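# Hang the shallow basket on the stand's peg by its cord

## Task

Pick up the shallow basket by its cord handle and leave it hanging from the peg on the stand. It only counts if every ball is still inside the basket at the end.

## Robot and tools

Robot: two arms, left_arm and right_arm, each ending in a parallel gripper. Calibrated bases in the scene frame: left_arm at (-0.042, +0.283, +0.026) m, quat_wxyz (+1.000, 0, 0, -0.005); right_arm at (-0.004, -0.246, +0.013) m, quat_wxyz (+1.000, 0, 0, +0.028). The fingers point along the gripper's +z axis and close along its y axis. end_effector_position is the point between the pads, roughly 1 cm short of the fingertips. A camera stand is fixed behind the arms.

Frames: the scene frame has its origin at table-top height, midway between the nominal bases, with +z up, +x out over the table and left_arm on the +y side. Arm names do not match image sides. Each arm reports its hand pose, Hand target and velocities in its own base frame, and its offsets run along that arm's base axes, with rotation about the Hand target's position. Fixed cameras and the table use the scene frame. Reported hand positions and orientations may be off by a few centimetres.

Row layout: one flat list of 14 numbers covering both arms, each in [-1, 1]. Order: left_arm dx, dy, dz, rx, ry, rz, opening, then the same seven for right_arm. The six pose numbers are offsets, never absolute poses, measured from that arm's Hand target at the start of the current action or move. 1.0 equals 0.6 m of travel or 180 degrees; rx, ry, rz form a single rotation vector. Repeating an offset in a new call moves the arm further. The opening is absolute: +1 is fully open (0.094 m), -1 is shut. Every arm needs its full seven numbers even if it stays still. Sending six zeros re-requests its Hand target, and a 0 opening is a real command, so resend the current opening to keep a gripper as it is. The controller clips commanded orientation to within 40 degrees of the measured one.

execute_actions: argument actions is a list of actions. Each action is a table of up to 15 rows, one per 1/30 s step, and a short table repeats its last row. Every row is counted from the action's start pose, not from the previous row. Optional cameras is a list of names, ["all"] or []. An empty actions list returns state, images and the current scene number and task.

move: target is one 14-number row or a list of up to 15 rows. All rows are offsets from the same starting Hand targets and are visited in order in straight lines, within 10 s total. speed is the top path speed in m/s, 0.002 to 2.9, default 0.25, either one value or one per target; turning is capped at twice that in rad/s. blend, in metres, rounds corners between listed targets; 0 stops at each. opening_speed is the rate of opening change per second on the -1 to +1 scale, at least 0.2; use it to close gently. grip_force is a per-pad force limit in newtons, 10 to 50, given once or per arm. It stays set, and lower values close slowly. blocking=false returns after about 0.5 s while the move continues. Moves do not avoid obstacles or the other arm, and grippers lag and overshoot more at speed. The result adds a "move:" line with the ending (done, off_target, moving, held, fault) and limits (paced = pose clipped, held = steps withheld). done means at rest within 10 mm and 2 degrees. Neither done nor off_target says whether anything is touched.

wait: seconds from 0 to 10; arms keep their last command. stop: brakes a running move. zoom_image: camera (cam_high, cam_low, cam_left_wrist, cam_right_wrist) and region [x0, y0, x1, y1] in pixels of that camera's latest image, at most 504 by 504. finished_scene: scene is the current scene number. It cannot be undone, and the basket must stay hung with every ball inside once the robot lets go.

Results: pose, Hand target (the next offsets start from it), Tool commands, grip_measured (same scale as opening; reads slightly wide when empty and a little narrow on a squeezed part), and grip_effort_nm (motor effort, negative when closing, not pad force). Joint positions end with the measured opening in metres. Joint torques include gravity and wrap at ±28 N m on joints 1 to 3. Joint velocities may read "within noise". Motor temperatures are also reported. A gripper often stops short of its target because of friction or weight. Another command, even all zeros, asks for the target again; otherwise send the missing distance. Images are 896x504 from cam_high, cam_low, cam_left_wrist and cam_right_wrist. The camera calibration lines give K, distortion and T_world_to_cam.

Avoid: any contact or press between the two arms, including one gripper closing on the other's fingers. Do not hit the stand, peg or table hard, and do not drop or fling the basket or balls. Tip the basket as little as possible, and keep everything on the table. Go around an arm's own base rather than close past it. Do not press the cameras' cables hard. Avoid long stretched-out holds or pushing toward unreachable poses: MOTOR HOT appears at 75 °C, a fault that folds the arm comes at 90 °C, and the arm drops at 100 °C. Loose objects may occasionally be nudged by outside pushes, so check them before finishing.

Each tool is called after ">>>" as name(argument=value, ...) on one line, values as JSON.

## Session

>>> execute_actions(actions=[])

Scene clock: 0.00 s.
left_arm: end_effector_position=(+0.4087, +0.0149, +0.1227) grip_measured=+1.000 grip_effort_nm=n/a end_effector_quat_wxyz=(+0.609, -0.023, +0.793, +0.007) | right_arm: end_effector_position=(+0.4048, +0.0063, +0.1071) grip_measured=+1.000 grip_effort_nm=n/a end_effector_quat_wxyz=(+0.599, +0.053, +0.797, -0.050)
Joint positions: left_arm=[0.029 1.519 0.398 0.86 -0.011 -0.019 0.094] | right_arm=[0.133 1.578 0.386 0.9 0.272 0.063 0.094]
Joint velocities: within noise
Joint torques (N m): no reading
Motor temperatures (°C): left_arm=[32 28 41 35 30 27 29] | right_arm=[25 32 40 26 28 25 25]
Heat: left arm: 41 °C; right arm: 40 °C.
Hand target: left_arm +0.4118, +0.0151, +0.1325; +0.620, -0.022, +0.785, +0.008 | right_arm +0.4074, +0.0063, +0.1147; +0.608, +0.055, +0.791, -0.049
Tool commands: left_gripper/opening=+1.0 right_gripper/opening=+1.0

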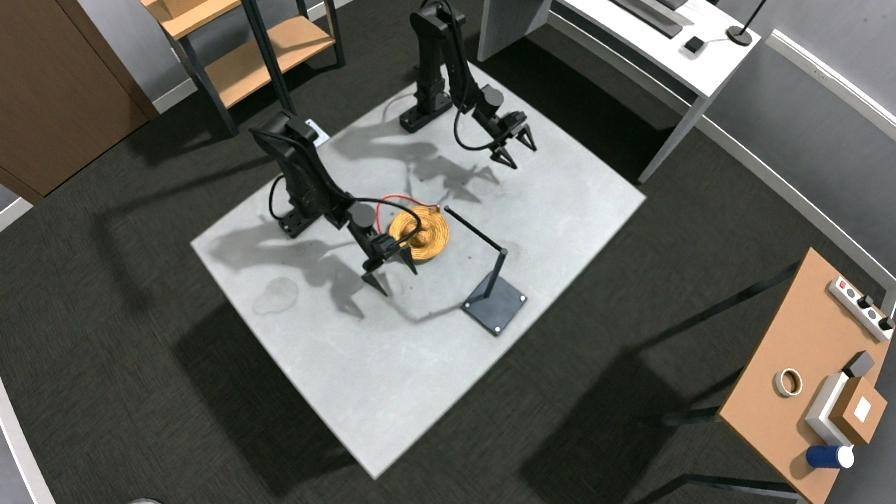

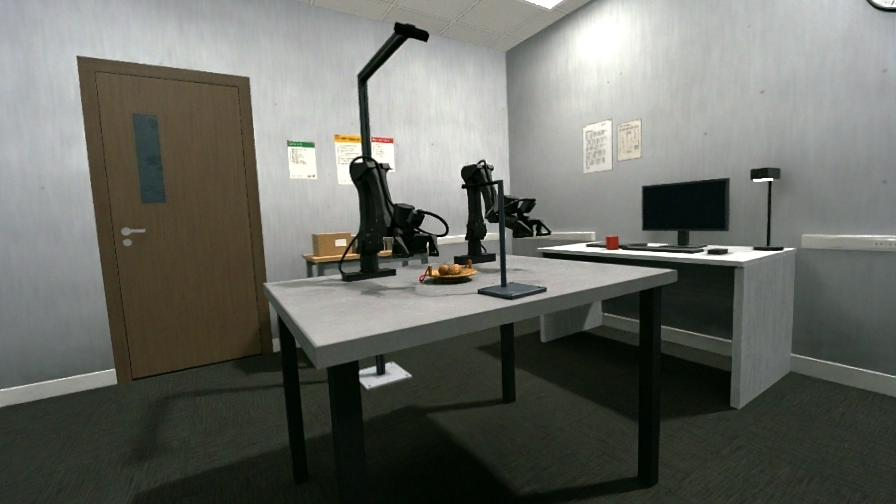

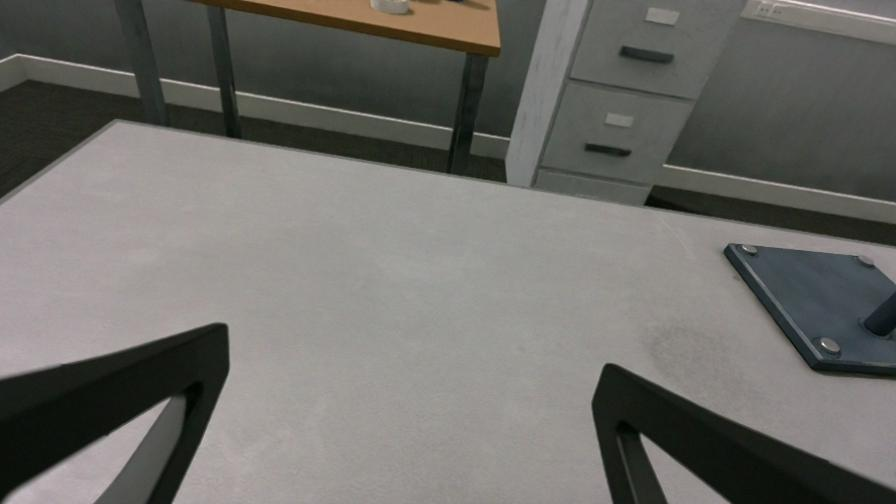

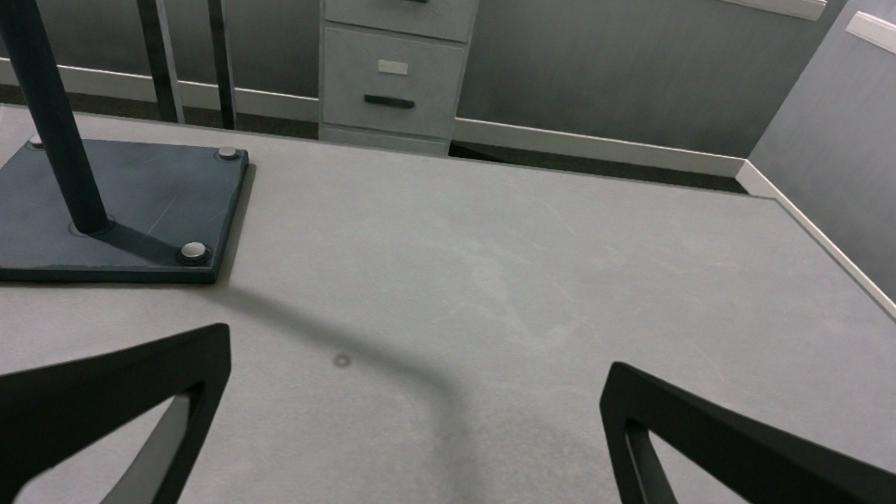

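>>> zoom_image(camera="cam_high", region=[340, 170, 540, 350])

>>> zoom_image(camera="cam_low", region=[380, 160, 580, 310])

Scaled by 2.520 from the camera's 896x504 image, which has a finer 1280x720 frame.

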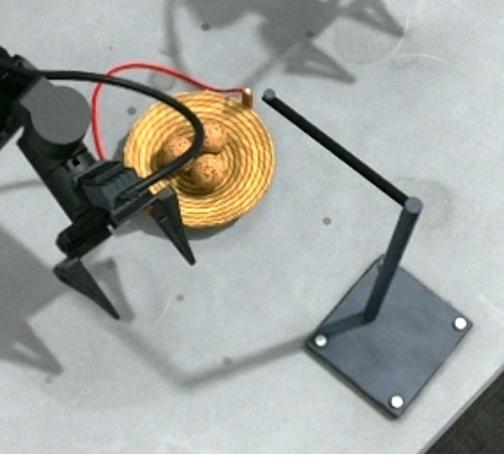

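Scaled by 2.520 from the camera's 896x504 image, which has a finer 1280x720 frame.

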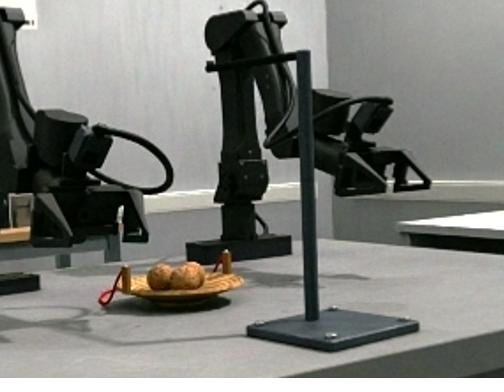

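>>> move(target=[-0.417, -0.444, 0.2075, 0.0842, 0.1617, -0.2976, 1, -0.212, -0.377, 0.308, 0, 0, -0.211, 1], cameras=["all"])

Scene clock: 33.97 s.
left_arm: end_effector_position=(+0.1590, -0.2488, +0.2442) grip_measured=+1.000 grip_effort_nm=-0.01 end_effector_quat_wxyz=(+0.333, +0.416, +0.831, -0.161) | right_arm: end_effector_position=(+0.2799, -0.2186, +0.2864) grip_measured=+1.000 grip_effort_nm=-0.01 end_effector_quat_wxyz=(+0.550, +0.311, +0.736, -0.243)
Joint positions: left_arm=[-1.071 1.035 1.121 -0.905 -0.108 -0.1 0.094] | right_arm=[-0.525 0.954 0.803 -0.141 0.28 0.066 0.094]
Joint torques (N m): left_arm=[-0.34 -1.46 9.16 1.8 -0.16 -0.1] | right_arm=[-0.47 -1.84 8.95 1.59 -0.05 -0.01]
Heat: left arm: 45 °C; right arm: 42 °C.
Hand target: left_arm +0.1617, -0.2513, +0.2570; +0.346, +0.409, +0.828, -0.164 | right_arm +0.2803, -0.2199, +0.2995; +0.559, +0.309, +0.730, -0.244
Off the commanded pose: left_arm 0.013 m, 2 deg | right_arm 0.013 m, 1 deg.
move: off_target (left_arm, right_arm)
camera_calibration:
cam_left_wrist: T_world_to_cam=[[-0.743906, -0.658258, 0.115328, -0.0784875], [-0.652617, 0.678417, -0.337402, 0.38657], [0.143858, -0.32626, -0.934269, 0.237366], [0, 0, 0, 1]] pos_world=[0.159748, -0.236478, 0.361246]
cam_right_wrist: T_world_to_cam=[[-0.72235, -0.674484, 0.152582, 0.00440733], [-0.507995, 0.367851, -0.778863, 0.478073], [0.469203, -0.640123, -0.608351, 0.0134721], [0, 0, 0, 1]] pos_world=[0.239721, -0.164263, 0.379877]

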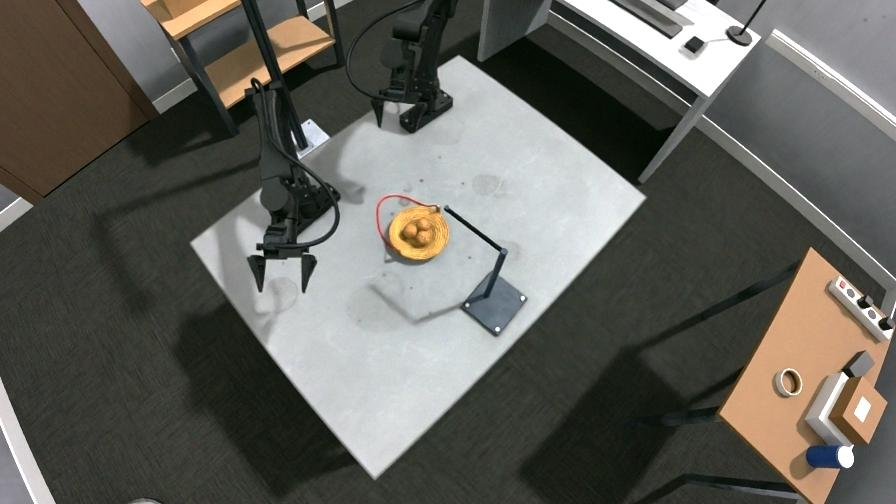

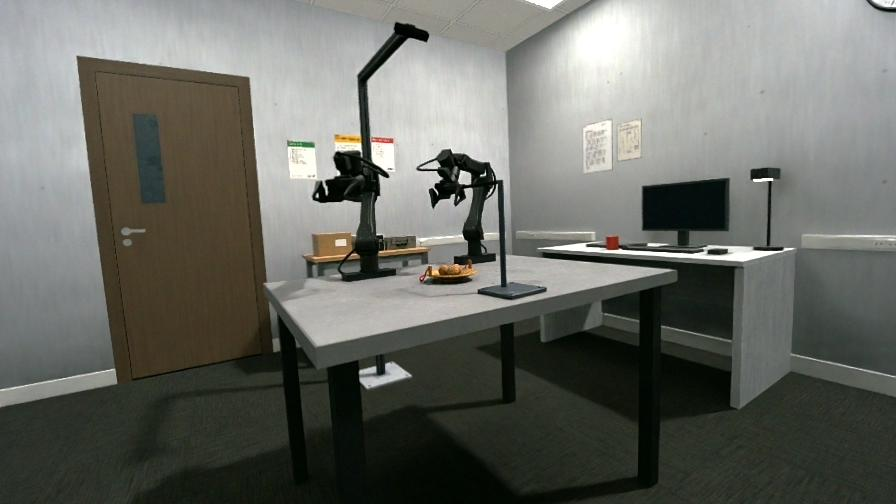

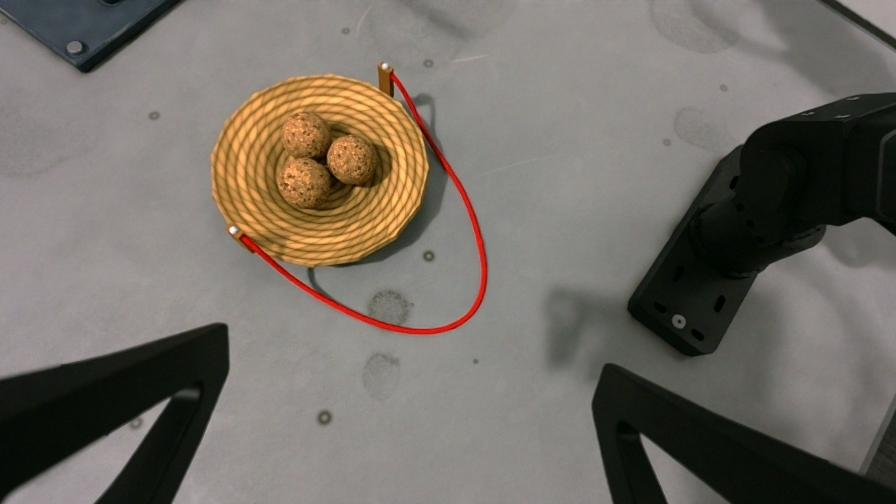

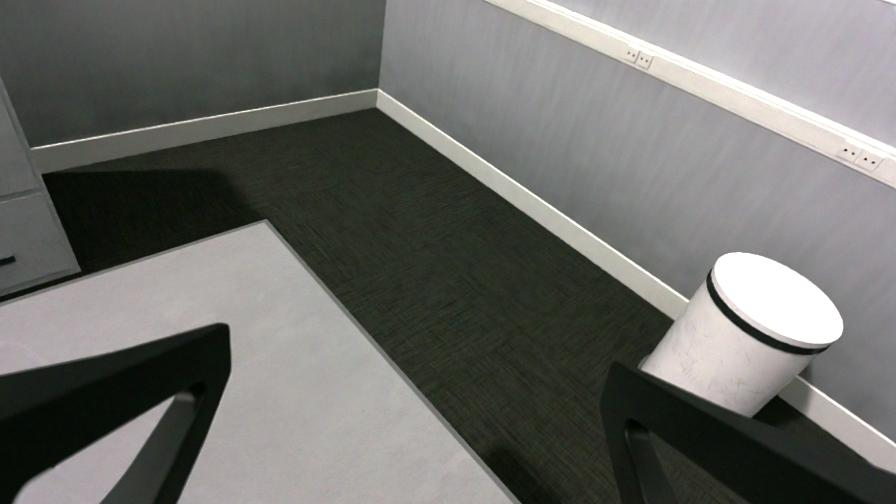

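>>> move(target=[[0.147, 0.219, 0.072, -0.0494, -0.0258, -0.0831, 1, 0.0328, 0.3665, -0.0325, 0.0274, 0.0829, 0.312, 1], [0.147, 0.219, 0.072, -0.0494, -0.0258, -0.0831, 1, -0.233, 0.642, -0.2325, -0.1508, 0.2941, 0.7642, 1]], blend=[0.05, 0], cameras=["all"])

Scene clock: 65.00 s.
left_arm: end_effector_position=(+0.2493, -0.1165, +0.2878) grip_measured=+1.000 grip_effort_nm=-0.01 end_effector_quat_wxyz=(+0.371, +0.488, +0.751, -0.245) | right_arm: end_effector_position=(+0.1414, +0.1619, +0.1506) grip_measured=+1.000 grip_effort_nm=-0.01 end_effector_quat_wxyz=(-0.161, +0.743, -0.620, -0.194)
Joint positions: left_arm=[0.074 1.225 1.368 -1.302 0.85 1.038 0.094] | right_arm=[0.441 1.155 0.984 -1.259 -0.492 -1.275 0.094]
Joint torques (N m): left_arm=[0.43 -2.14 8.29 1.04 0.77 0.12] | right_arm=[0.61 -2.17 7.97 0.3 -0.48 -0.05]
Motor temperatures (°C): left_arm=[32 28 49 39 30 27 28] | right_arm=[25 32 44 30 28 25 24]
Heat: left arm: 49 °C; right arm: 44 °C.
Hand target: left_arm +0.2499, -0.1199, +0.3002; +0.385, +0.492, +0.738, -0.255 | right_arm +0.1404, +0.1653, +0.1600; -0.167, +0.747, -0.612, -0.199
Off the commanded pose: left_arm 0.013 m, 3 deg | right_arm 0.010 m, 1 deg.
move: off_target (left_arm)
camera_calibration:
cam_left_wrist: T_world_to_cam=[[-0.881592, -0.450453, 0.141025, 0.121825], [-0.458415, 0.745892, -0.483219, 0.371836], [0.112478, -0.49065, -0.864067, 0.27683], [0, 0, 0, 1]] pos_world=[0.246718, -0.0866464, 0.401697]
cam_right_wrist: T_world_to_cam=[[0.958116, 0.267992, 0.100967, -0.200734], [0.279183, -0.952607, -0.120814, 0.165382], [0.063805, 0.143942, -0.987527, 0.2269], [0, 0, 0, 1]] pos_world=[0.131677, 0.178679, 0.264317]

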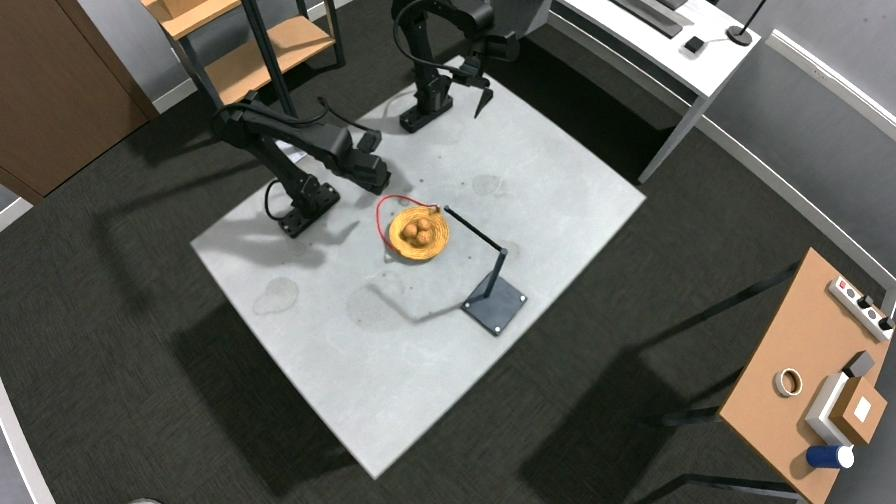

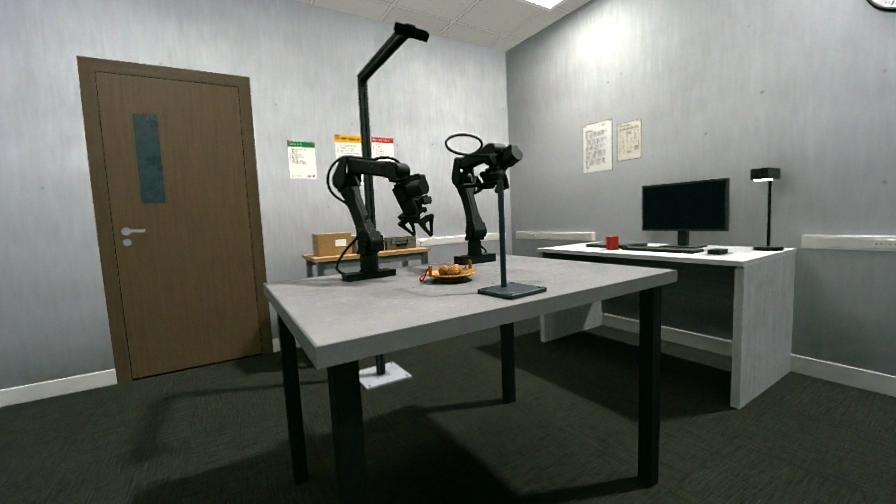

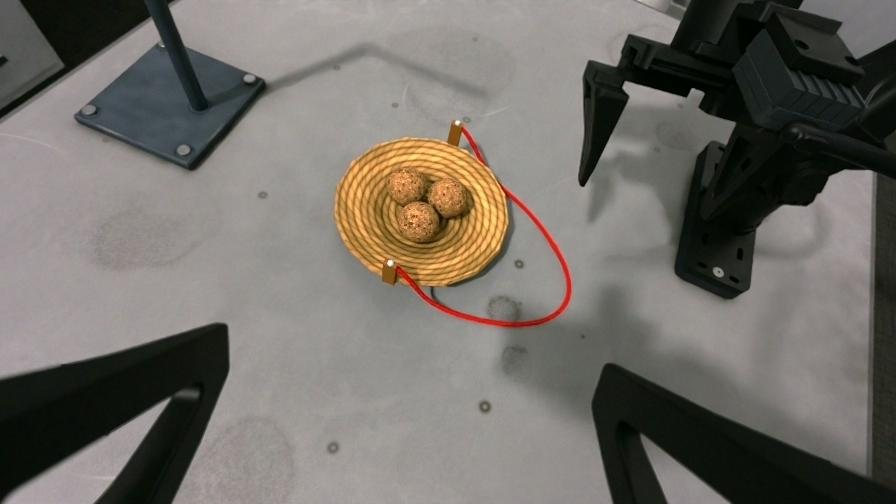

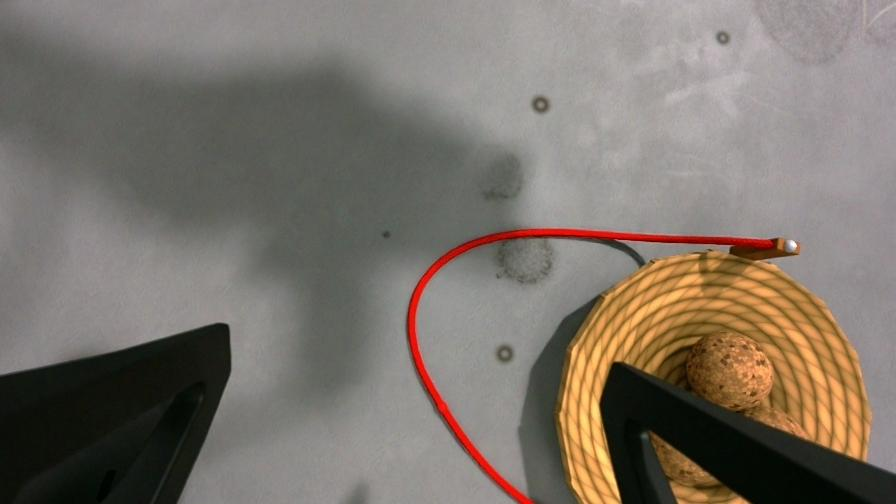

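>>> move(target=[0,0,0,0,0,0, 1, -0.0028, 0.0285, -0.1677, 0,0,0, -0.25], speed=0.15, cameras=["cam_left_wrist", "cam_right_wrist"])

Scene clock: 73.53 s.
left_arm: end_effector_position=(+0.2493, -0.1165, +0.2878) grip_measured=+1.000 grip_effort_nm=-0.01 end_effector_quat_wxyz=(+0.371, +0.488, +0.751, -0.245) | right_arm: end_effector_position=(+0.1415, +0.1799, +0.0616) grip_measured=-0.248 grip_effort_nm=-0.09 end_effector_quat_wxyz=(-0.166, +0.747, -0.614, -0.192)
Joint positions: left_arm=[0.074 1.225 1.368 -1.302 0.85 1.038 0.094] | right_arm=[0.529 1.216 0.659 -0.817 -0.477 -1.189 0.035]
Joint torques (N m): left_arm=[0.43 -2.14 8.29 1.04 0.76 0.11] | right_arm=[0.55 -2.3 4.51 0.71 -0.43 0.07]
Heat: left arm: 49 °C; right arm: 43 °C.
Hand target: left_arm +0.2499, -0.1199, +0.3002; +0.385, +0.492, +0.738, -0.255 | right_arm +0.1387, +0.1825, +0.0594; -0.167, +0.747, -0.612, -0.199
Off the commanded pose: left_arm 0.013 m, 3 deg | right_arm 0.004 m, 1 deg.
move: off_target (left_arm)
camera_calibration:
cam_left_wrist: T_world_to_cam=[[-0.881592, -0.450453, 0.141025, 0.121825], [-0.458415, 0.745892, -0.483219, 0.371836], [0.112478, -0.49065, -0.864067, 0.27683], [0, 0, 0, 1]] pos_world=[0.246718, -0.0866464, 0.401697]
cam_right_wrist: T_world_to_cam=[[0.953609, 0.277671, 0.116312, -0.1986], [0.29119, -0.948818, -0.122284, 0.169369], [0.0764043, 0.15048, -0.985656, 0.133323], [0, 0, 0, 1]] pos_world=[0.129882, 0.195784, 0.175221]
Images, in order (width x height): cam_left_wrist 896x504, cam_right_wrist 896x504.

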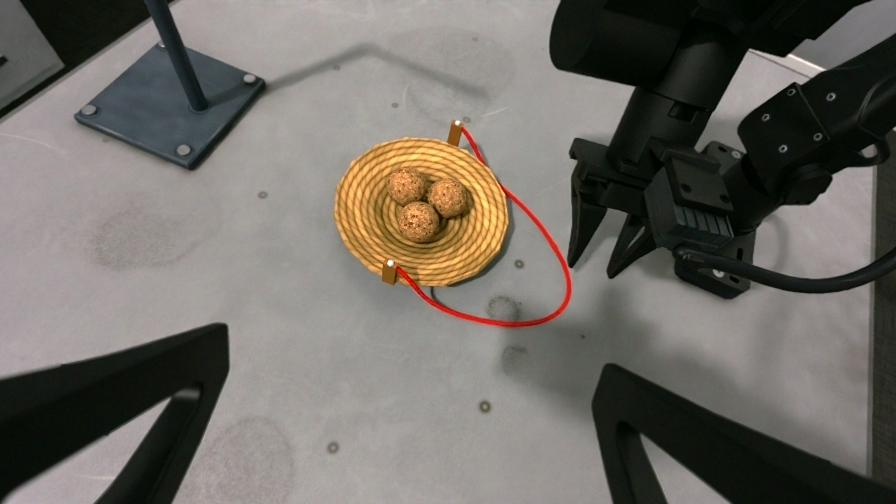

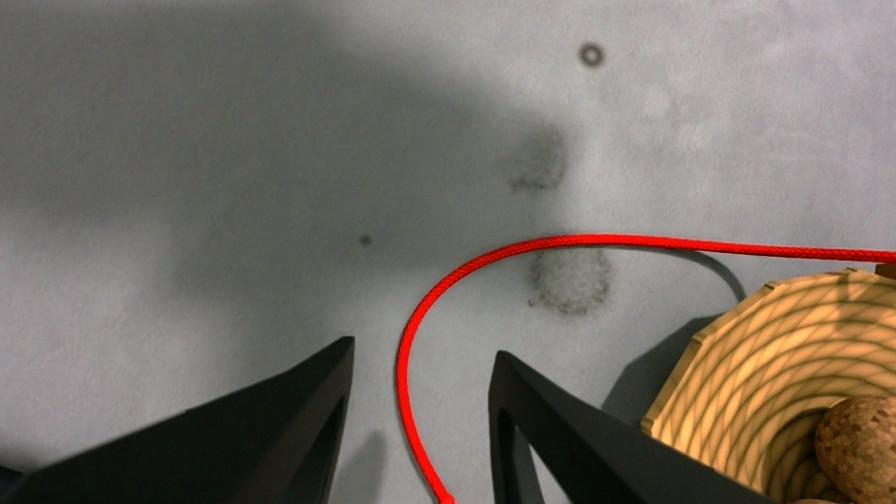

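>>> move(target=[0,0,0,0,0,0, 1, -0.0022, -0.0067, -0.0943, 0,0,0, -0.25], speed=0.08, cameras=["cam_left_wrist", "cam_right_wrist"])

>>> zoom_image(camera="cam_left_wrist", region=[440, 160, 720, 360])

Scene clock: 77.20 s.
left_arm: end_effector_position=(+0.2493, -0.1165, +0.2878) grip_measured=+1.000 grip_effort_nm=-0.01 end_effector_quat_wxyz=(+0.371, +0.488, +0.751, -0.245) | right_arm: end_effector_position=(+0.1385, +0.1775, +0.0041) grip_measured=-0.248 grip_effort_nm=-0.09 end_effector_quat_wxyz=(-0.163, +0.748, -0.613, -0.192)
Joint positions: left_arm=[0.074 1.225 1.368 -1.302 0.85 1.038 0.094] | right_arm=[0.527 1.341 0.488 -0.53 -0.477 -1.196 0.035]
Joint torques (N m): left_arm=[0.51 -2.17 8.25 1.05 0.77 0.12] | right_arm=[-0.51 -2.66 4 0.72 -0.48 -0.03]
Heat: left arm: 49 °C; right arm: 43 °C.
Hand target: left_arm +0.2499, -0.1199, +0.3002; +0.385, +0.492, +0.738, -0.255 | right_arm +0.1374, +0.1784, +0.0028; -0.167, +0.747, -0.612, -0.199
Off the commanded pose: left_arm 0.013 m, 3 deg | right_arm 0.002 m, 1 deg.
move: off_target (left_arm)
camera_calibration:
cam_left_wrist: T_world_to_cam=[[-0.881592, -0.450453, 0.141025, 0.121825], [-0.458415, 0.745892, -0.483219, 0.371836], [0.112478, -0.49065, -0.864067, 0.27683], [0, 0, 0, 1]] pos_world=[0.246718, -0.0866464, 0.401697]
cam_right_wrist: T_world_to_cam=[[0.953058, 0.281639, 0.111177, -0.189136], [0.294138, -0.9483, -0.119201, 0.160532], [0.0718577, 0.146307, -0.986626, 0.0787104], [0, 0, 0, 1]] pos_world=[0.127382, 0.193985, 0.117821]
Images, in order (width x height): cam_left_wrist 896x504, cam_right_wrist 896x504.

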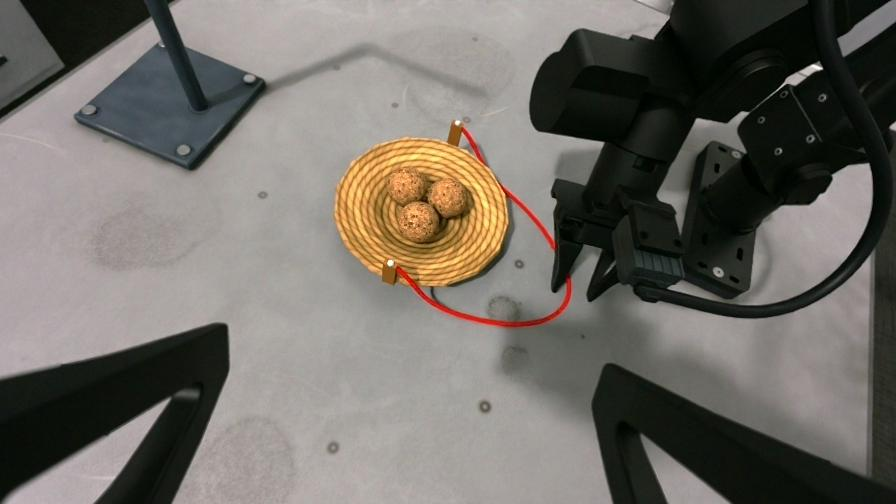

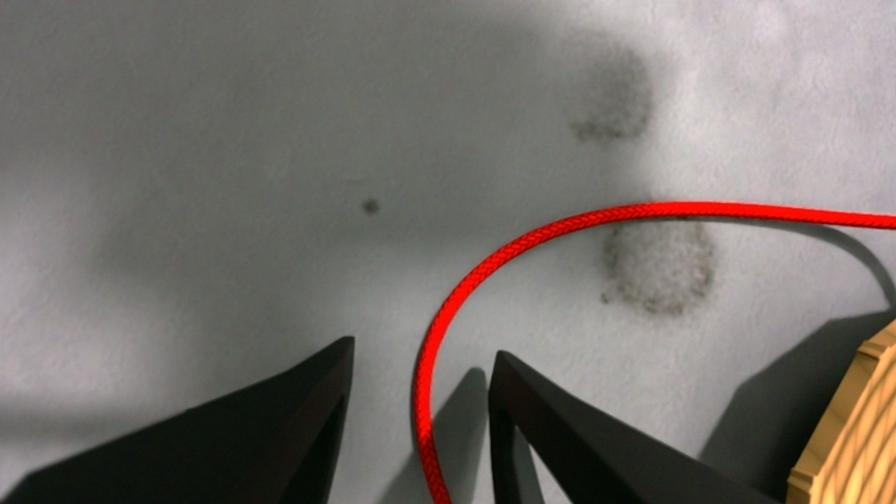

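Scaled by 1.800 from the camera's 896x504 image, which has a finer 1280x720 frame.

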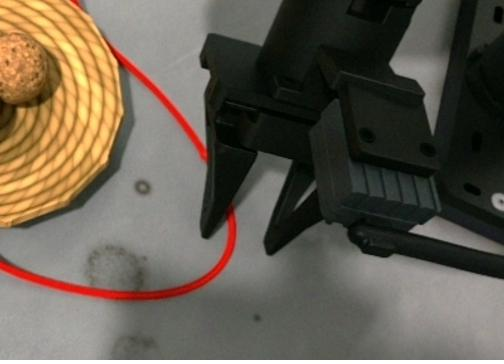

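>>> move(target=[0,0,0,0,0,0, 1, 0.0008, -0.004, -0.0135, 0,0,0, -0.25], speed=0.04, cameras=["cam_left_wrist", "cam_right_wrist"])

>>> zoom_image(camera="cam_left_wrist", region=[520, 220, 640, 310])

>>> zoom_image(camera="cam_right_wrist", region=[300, 300, 560, 500])

Scene clock: 81.00 s.
left_arm: end_effector_position=(+0.2493, -0.1165, +0.2878) grip_measured=+1.000 grip_effort_nm=-0.01 end_effector_quat_wxyz=(+0.371, +0.488, +0.751, -0.245) | right_arm: end_effector_position=(+0.1390, +0.1781, +0.0003) grip_measured=-0.248 grip_effort_nm=-0.09 end_effector_quat_wxyz=(-0.168, +0.747, -0.612, -0.199)
Joint positions: left_arm=[0.074 1.225 1.368 -1.302 0.85 1.038 0.094] | right_arm=[0.514 1.36 0.475 -0.5 -0.495 -1.208 0.035]
Joint torques (N m): left_arm=[0.42 -2.1 8.25 1.04 0.78 0.11] | right_arm=[-0.47 -2.02 3.3 0.8 -0.32 -0.07]
Heat: left arm: 49 °C; right arm: 42 °C.
Hand target: left_arm +0.2499, -0.1199, +0.3002; +0.385, +0.492, +0.738, -0.255 | right_arm +0.1378, +0.1761, -0.0053; -0.167, +0.747, -0.612, -0.199
Off the commanded pose: left_arm 0.013 m, 3 deg | right_arm 0.006 m, 0 deg.
move: off_target (left_arm)
camera_calibration:
cam_left_wrist: T_world_to_cam=[[-0.881592, -0.450453, 0.141025, 0.121825], [-0.458415, 0.745892, -0.483219, 0.371836], [0.112478, -0.49065, -0.864067, 0.27683], [0, 0, 0, 1]] pos_world=[0.246718, -0.0866464, 0.401697]
cam_right_wrist: T_world_to_cam=[[0.953228, 0.280938, 0.111489, -0.189132], [0.294674, -0.945873, -0.13598, 0.159905], [0.0672527, 0.162473, -0.984418, 0.0726153], [0, 0, 0, 1]] pos_world=[0.128282, 0.192586, 0.114314]
Images, in order (width x height): cam_left_wrist 896x504, cam_right_wrist 896x504.

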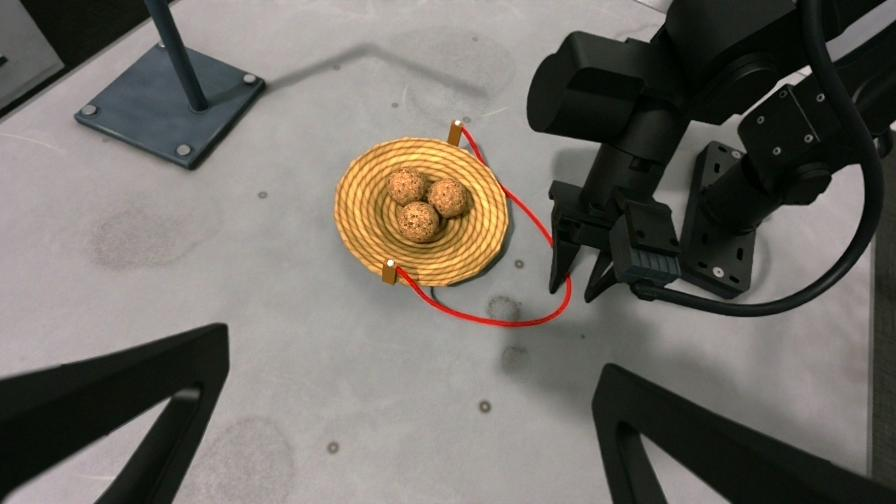

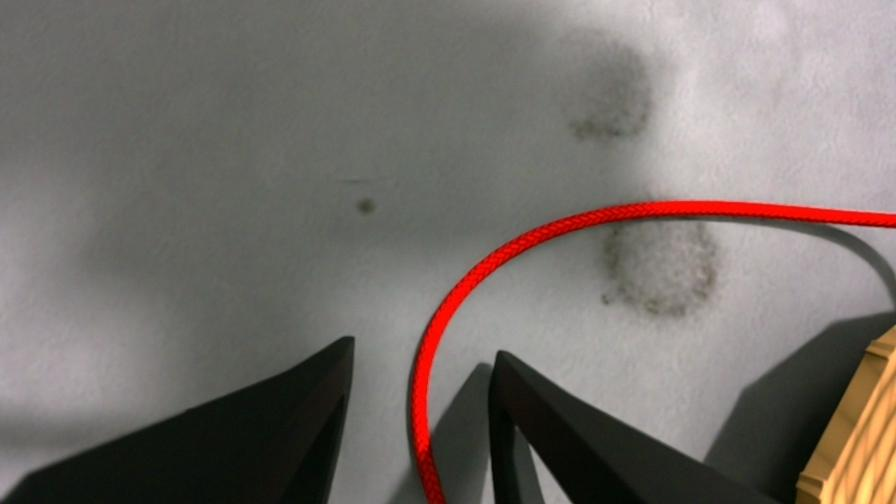

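Scaled by 4.200 from the camera's 896x504 image, which has a finer 1280x720 frame.

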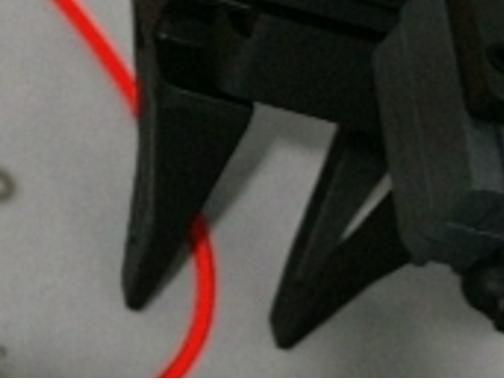

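Scaled by 1.938 from the camera's 896x504 image, which has a finer 1280x720 frame.

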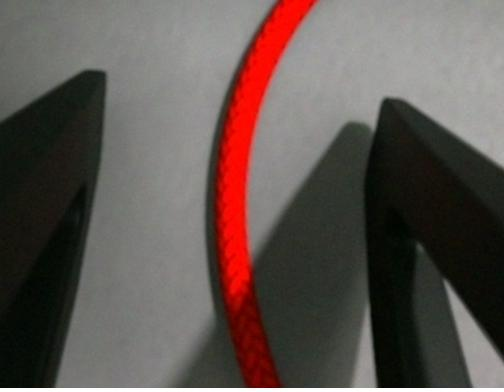

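>>> move(target=[0,0,0,0,0,0, 1, 0.0, -0.0067, -0.0092, 0,0,0, -0.25], speed=0.04, cameras=["cam_left_wrist", "cam_right_wrist"])

>>> zoom_image(camera="cam_left_wrist", region=[520, 220, 640, 310])

>>> zoom_image(camera="cam_right_wrist", region=[300, 300, 560, 500])

Scene clock: 83.57 s.
left_arm: end_effector_position=(+0.2493, -0.1165, +0.2878) grip_measured=+1.000 grip_effort_nm=-0.01 end_effector_quat_wxyz=(+0.371, +0.488, +0.751, -0.245) | right_arm: end_effector_position=(+0.1391, +0.1774, -0.0003) grip_measured=-0.248 grip_effort_nm=-0.09 end_effector_quat_wxyz=(-0.175, +0.745, -0.610, -0.208)
Joint positions: left_arm=[0.074 1.225 1.368 -1.302 0.85 1.038 0.094] | right_arm=[0.491 1.364 0.465 -0.489 -0.521 -1.229 0.035]
Joint torques (N m): left_arm=[0.43 -2.1 8.28 1.04 0.78 0.11] | right_arm=[-0.24 -1.46 2.77 0.83 -0.11 -0.07]
Heat: left arm: 49 °C; right arm: 42 °C.
Hand target: left_arm +0.2499, -0.1199, +0.3002; +0.385, +0.492, +0.738, -0.255 | right_arm +0.1378, +0.1720, -0.0109; -0.166, +0.747, -0.612, -0.199
Off the commanded pose: left_arm 0.013 m, 3 deg | right_arm 0.012 m, 1 deg.
move: off_target (left_arm, right_arm)
camera_calibration:
cam_left_wrist: T_world_to_cam=[[-0.881592, -0.450453, 0.141025, 0.121825], [-0.458415, 0.745892, -0.483219, 0.371836], [0.112478, -0.49065, -0.864067, 0.27683], [0, 0, 0, 1]] pos_world=[0.246718, -0.0866464, 0.401697]
cam_right_wrist: T_world_to_cam=[[0.953626, 0.278854, 0.113303, -0.188634], [0.294422, -0.942424, -0.158594, 0.158619], [0.0625544, 0.184598, -0.980821, 0.0687957], [0, 0, 0, 1]] pos_world=[0.128882, 0.189389, 0.114005]
Images, in order (width x height): cam_left_wrist 896x504, cam_right_wrist 896x504.

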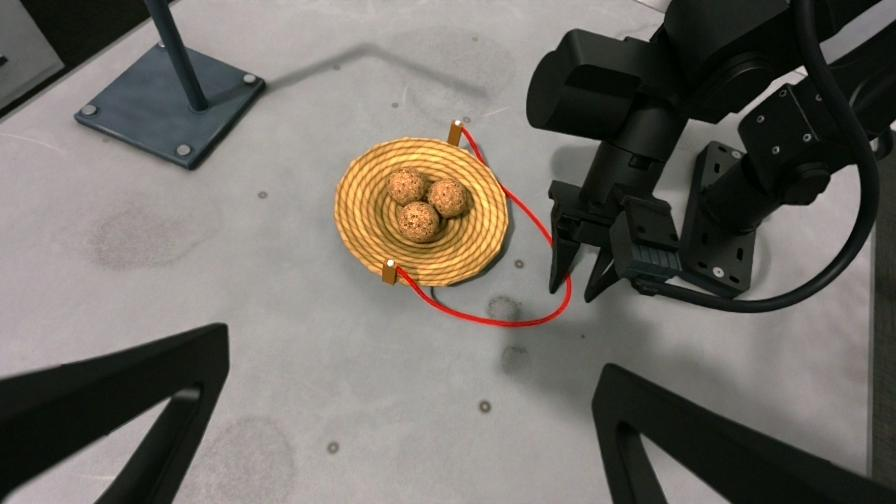

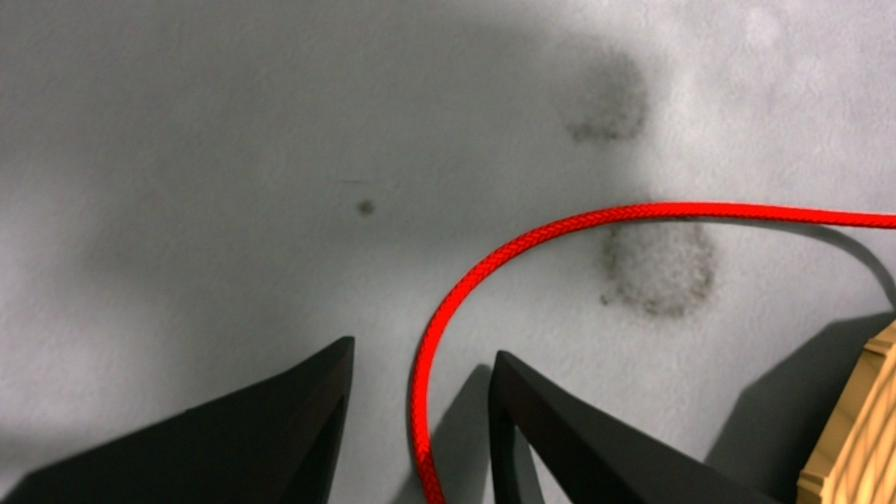

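Scaled by 4.200 from the camera's 896x504 image, which has a finer 1280x720 frame.

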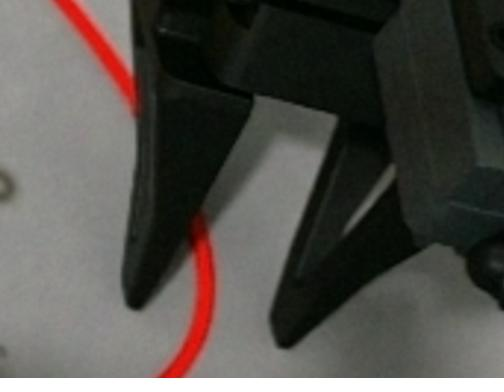

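Scaled by 1.938 from the camera's 896x504 image, which has a finer 1280x720 frame.

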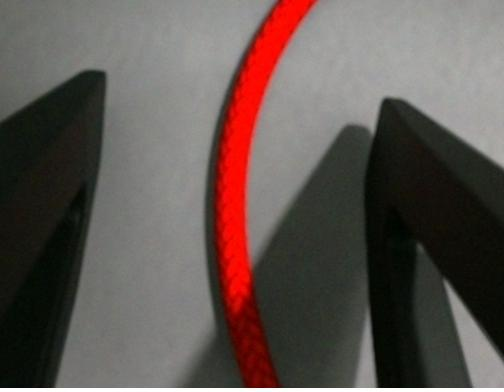

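>>> move(target=[0,0,0,0,0,0, 1, 0.0, -0.0033, 0.025, 0,0,0, -0.25], speed=0.04)

Scene clock: 86.60 s.
left_arm: end_effector_position=(+0.2493, -0.1165, +0.2878) grip_measured=+1.000 grip_effort_nm=-0.01 end_effector_quat_wxyz=(+0.371, +0.488, +0.751, -0.245) | right_arm: end_effector_position=(+0.1382, +0.1723, +0.0005) grip_measured=-0.248 grip_effort_nm=-0.09 end_effector_quat_wxyz=(-0.169, +0.747, -0.611, -0.199)
Joint positions: left_arm=[0.074 1.225 1.368 -1.302 0.85 1.038 0.094] | right_arm=[0.486 1.345 0.465 -0.517 -0.503 -1.241 0.035]
Joint torques (N m): left_arm=[0.4 -2.09 8.29 1.05 0.78 0.12] | right_arm=[-0.57 -4.27 5.34 0.29 -0.29 -0.06]
Heat: left arm: 49 °C; right arm: 42 °C.
Hand target: left_arm +0.2499, -0.1199, +0.3002; +0.385, +0.492, +0.738, -0.255 | right_arm +0.1379, +0.1700, +0.0042; -0.167, +0.747, -0.612, -0.199
Off the commanded pose: left_arm 0.013 m, 3 deg | right_arm 0.004 m, 0 deg.
move: off_target (left_arm)

>>> move(target=[0,0,0,0,0,0, 1, 0.0, 0.002, -0.008, 0,0,0, -0.25], speed=0.04, cameras=["cam_left_wrist", "cam_right_wrist"])

>>> zoom_image(camera="cam_left_wrist", region=[520, 220, 640, 310])

>>> zoom_image(camera="cam_right_wrist", region=[300, 300, 560, 500])

Scene clock: 100.33 s.
left_arm: end_effector_position=(+0.2493, -0.1165, +0.2878) grip_measured=+1.000 grip_effort_nm=-0.01 end_effector_quat_wxyz=(+0.371, +0.488, +0.751, -0.245) | right_arm: end_effector_position=(+0.1382, +0.1724, +0.0006) grip_measured=-0.248 grip_effort_nm=-0.09 end_effector_quat_wxyz=(-0.170, +0.747, -0.611, -0.199)
Joint positions: left_arm=[0.074 1.225 1.368 -1.302 0.85 1.038 0.094] | right_arm=[0.486 1.345 0.465 -0.517 -0.503 -1.241 0.035]
Joint torques (N m): left_arm=[0.47 -2.07 8.34 1.04 0.77 0.12] | right_arm=[-0.14 -2.65 4.57 0.54 -0.29 0.01]
Heat: left arm: 49 °C; right arm: 42 °C.
Hand target: left_arm +0.2499, -0.1199, +0.3002; +0.385, +0.492, +0.738, -0.255 | right_arm +0.1379, +0.1712, -0.0006; -0.167, +0.747, -0.612, -0.199
Off the commanded pose: left_arm 0.013 m, 3 deg | right_arm 0.002 m, 0 deg.
move: off_target (left_arm)
camera_calibration:
cam_left_wrist: T_world_to_cam=[[-0.881592, -0.450453, 0.141025, 0.121825], [-0.458415, 0.745892, -0.483219, 0.371836], [0.112478, -0.49065, -0.864067, 0.27683], [0, 0, 0, 1]] pos_world=[0.246718, -0.0866464, 0.401697]
cam_right_wrist: T_world_to_cam=[[0.952588, 0.281863, 0.114587, -0.186934], [0.296308, -0.944938, -0.138903, 0.15441], [0.0691255, 0.166271, -0.983654, 0.072836], [0, 0, 0, 1]] pos_world=[0.127283, 0.186487, 0.114514]
Images, in order (width x height): cam_left_wrist 896x504, cam_right_wrist 896x504.

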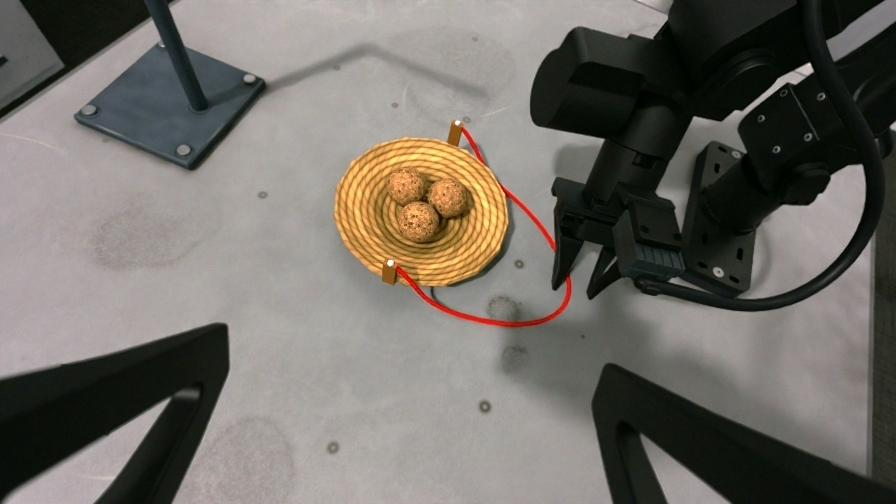

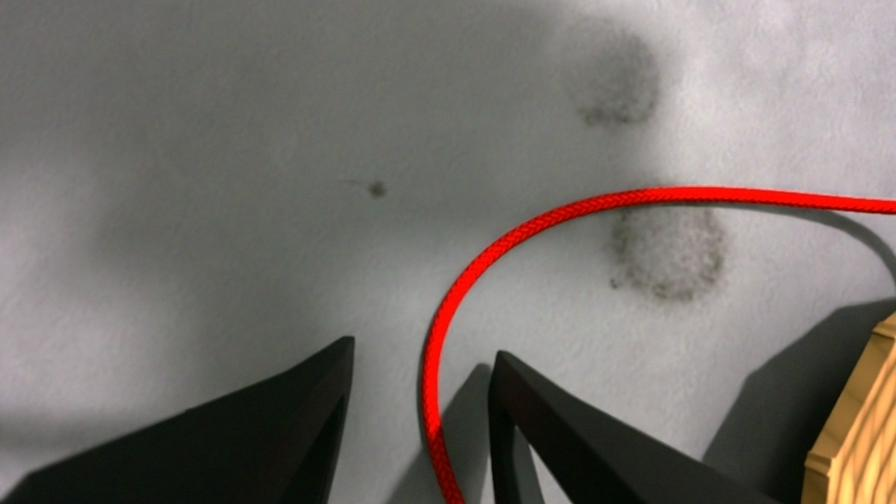

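Scaled by 4.200 from the camera's 896x504 image, which has a finer 1280x720 frame.

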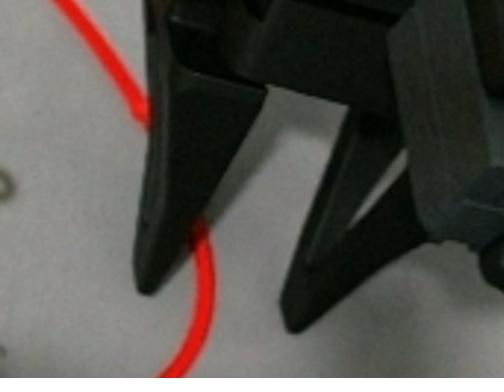

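Scaled by 1.938 from the camera's 896x504 image, which has a finer 1280x720 frame.

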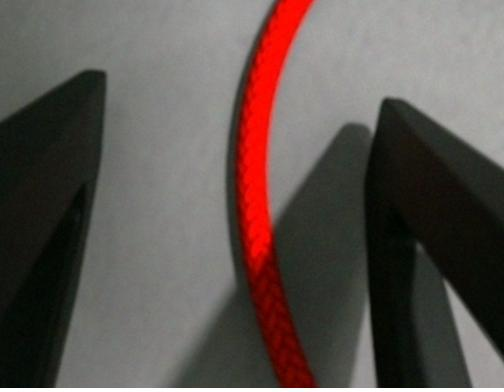

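>>> move(target=[0,0,0,0,0,0, 1, 0.0, 0.0, -0.003, 0,0,0, -1], speed=0.04, grip_force=[50, 35], opening_speed=0.5, cameras=["cam_left_wrist", "cam_right_wrist"])

>>> zoom_image(camera="cam_left_wrist", region=[520, 220, 640, 310])

>>> zoom_image(camera="cam_right_wrist", region=[300, 300, 560, 500])

Scene clock: 104.23 s.
left_arm: end_effector_position=(+0.2493, -0.1165, +0.2878) grip_measured=+1.000 grip_effort_nm=-0.01 end_effector_quat_wxyz=(+0.371, +0.488, +0.751, -0.245) | right_arm: end_effector_position=(+0.1382, +0.1724, +0.0006) grip_measured=-0.961 grip_effort_nm=-0.73 end_effector_quat_wxyz=(-0.170, +0.747, -0.611, -0.199)
Joint positions: left_arm=[0.074 1.225 1.368 -1.302 0.85 1.038 0.094] | right_arm=[0.486 1.345 0.465 -0.517 -0.503 -1.241 0.002]
Joint torques (N m): left_arm=[0.42 -2.14 8.27 1.03 0.76 0.11] | right_arm=[-0.09 -2.13 4.25 0.65 -0.29 -0.01]
Heat: left arm: 49 °C; right arm: 42 °C.
Hand target: left_arm +0.2499, -0.1199, +0.3002; +0.385, +0.492, +0.738, -0.255 | right_arm +0.1379, +0.1712, -0.0024; -0.167, +0.747, -0.612, -0.199
Off the commanded pose: left_arm 0.013 m, 3 deg | right_arm 0.003 m, 0 deg.
grip_force (N): 50, 35
move: off_target (left_arm)
camera_calibration:
cam_left_wrist: T_world_to_cam=[[-0.881592, -0.450453, 0.141025, 0.121825], [-0.458415, 0.745892, -0.483219, 0.371836], [0.112478, -0.49065, -0.864067, 0.27683], [0, 0, 0, 1]] pos_world=[0.246718, -0.0866464, 0.401697]
cam_right_wrist: T_world_to_cam=[[0.952588, 0.281863, 0.114587, -0.186934], [0.296308, -0.944938, -0.138903, 0.15441], [0.0691255, 0.166271, -0.983654, 0.072836], [0, 0, 0, 1]] pos_world=[0.127283, 0.186487, 0.114514]
Images, in order (width x height): cam_left_wrist 896x504, cam_right_wrist 896x504.

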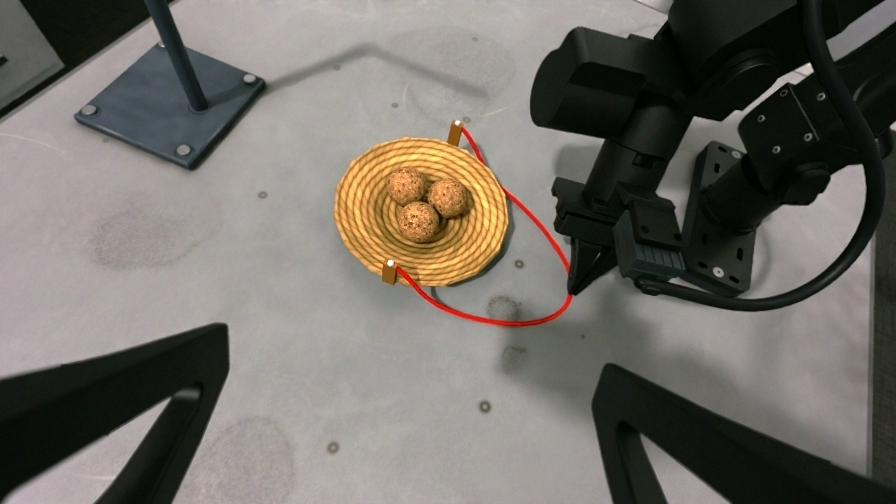

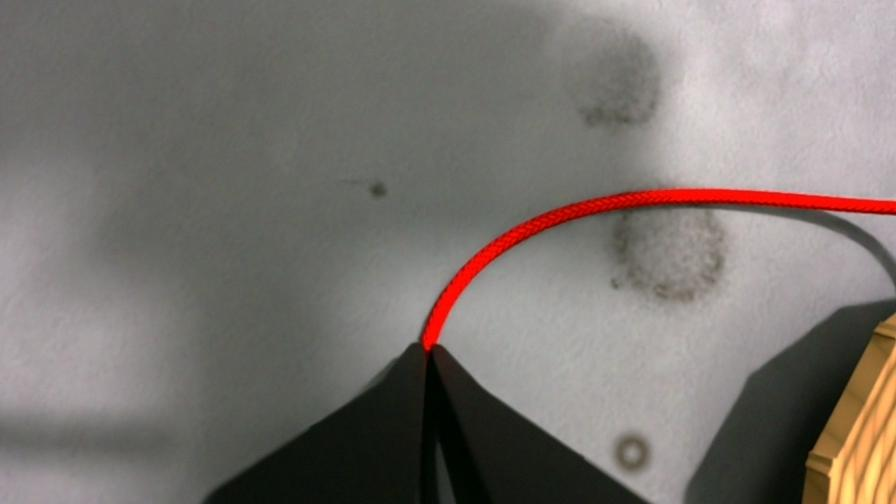

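Scaled by 4.200 from the camera's 896x504 image, which has a finer 1280x720 frame.

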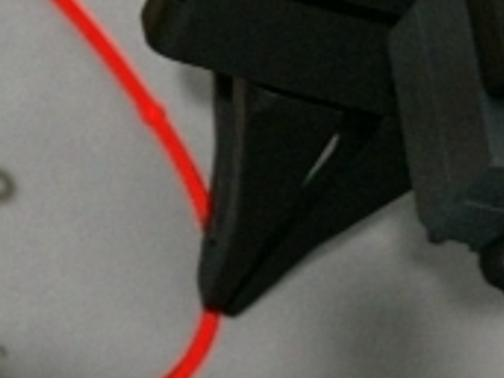

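Scaled by 1.938 from the camera's 896x504 image, which has a finer 1280x720 frame.

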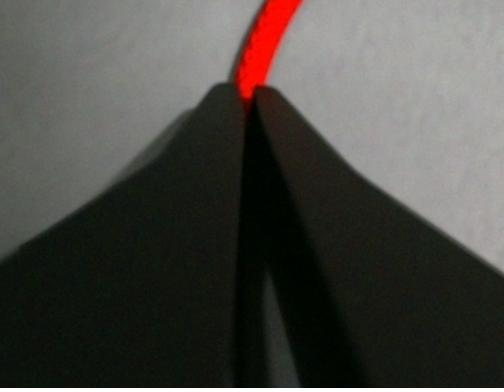

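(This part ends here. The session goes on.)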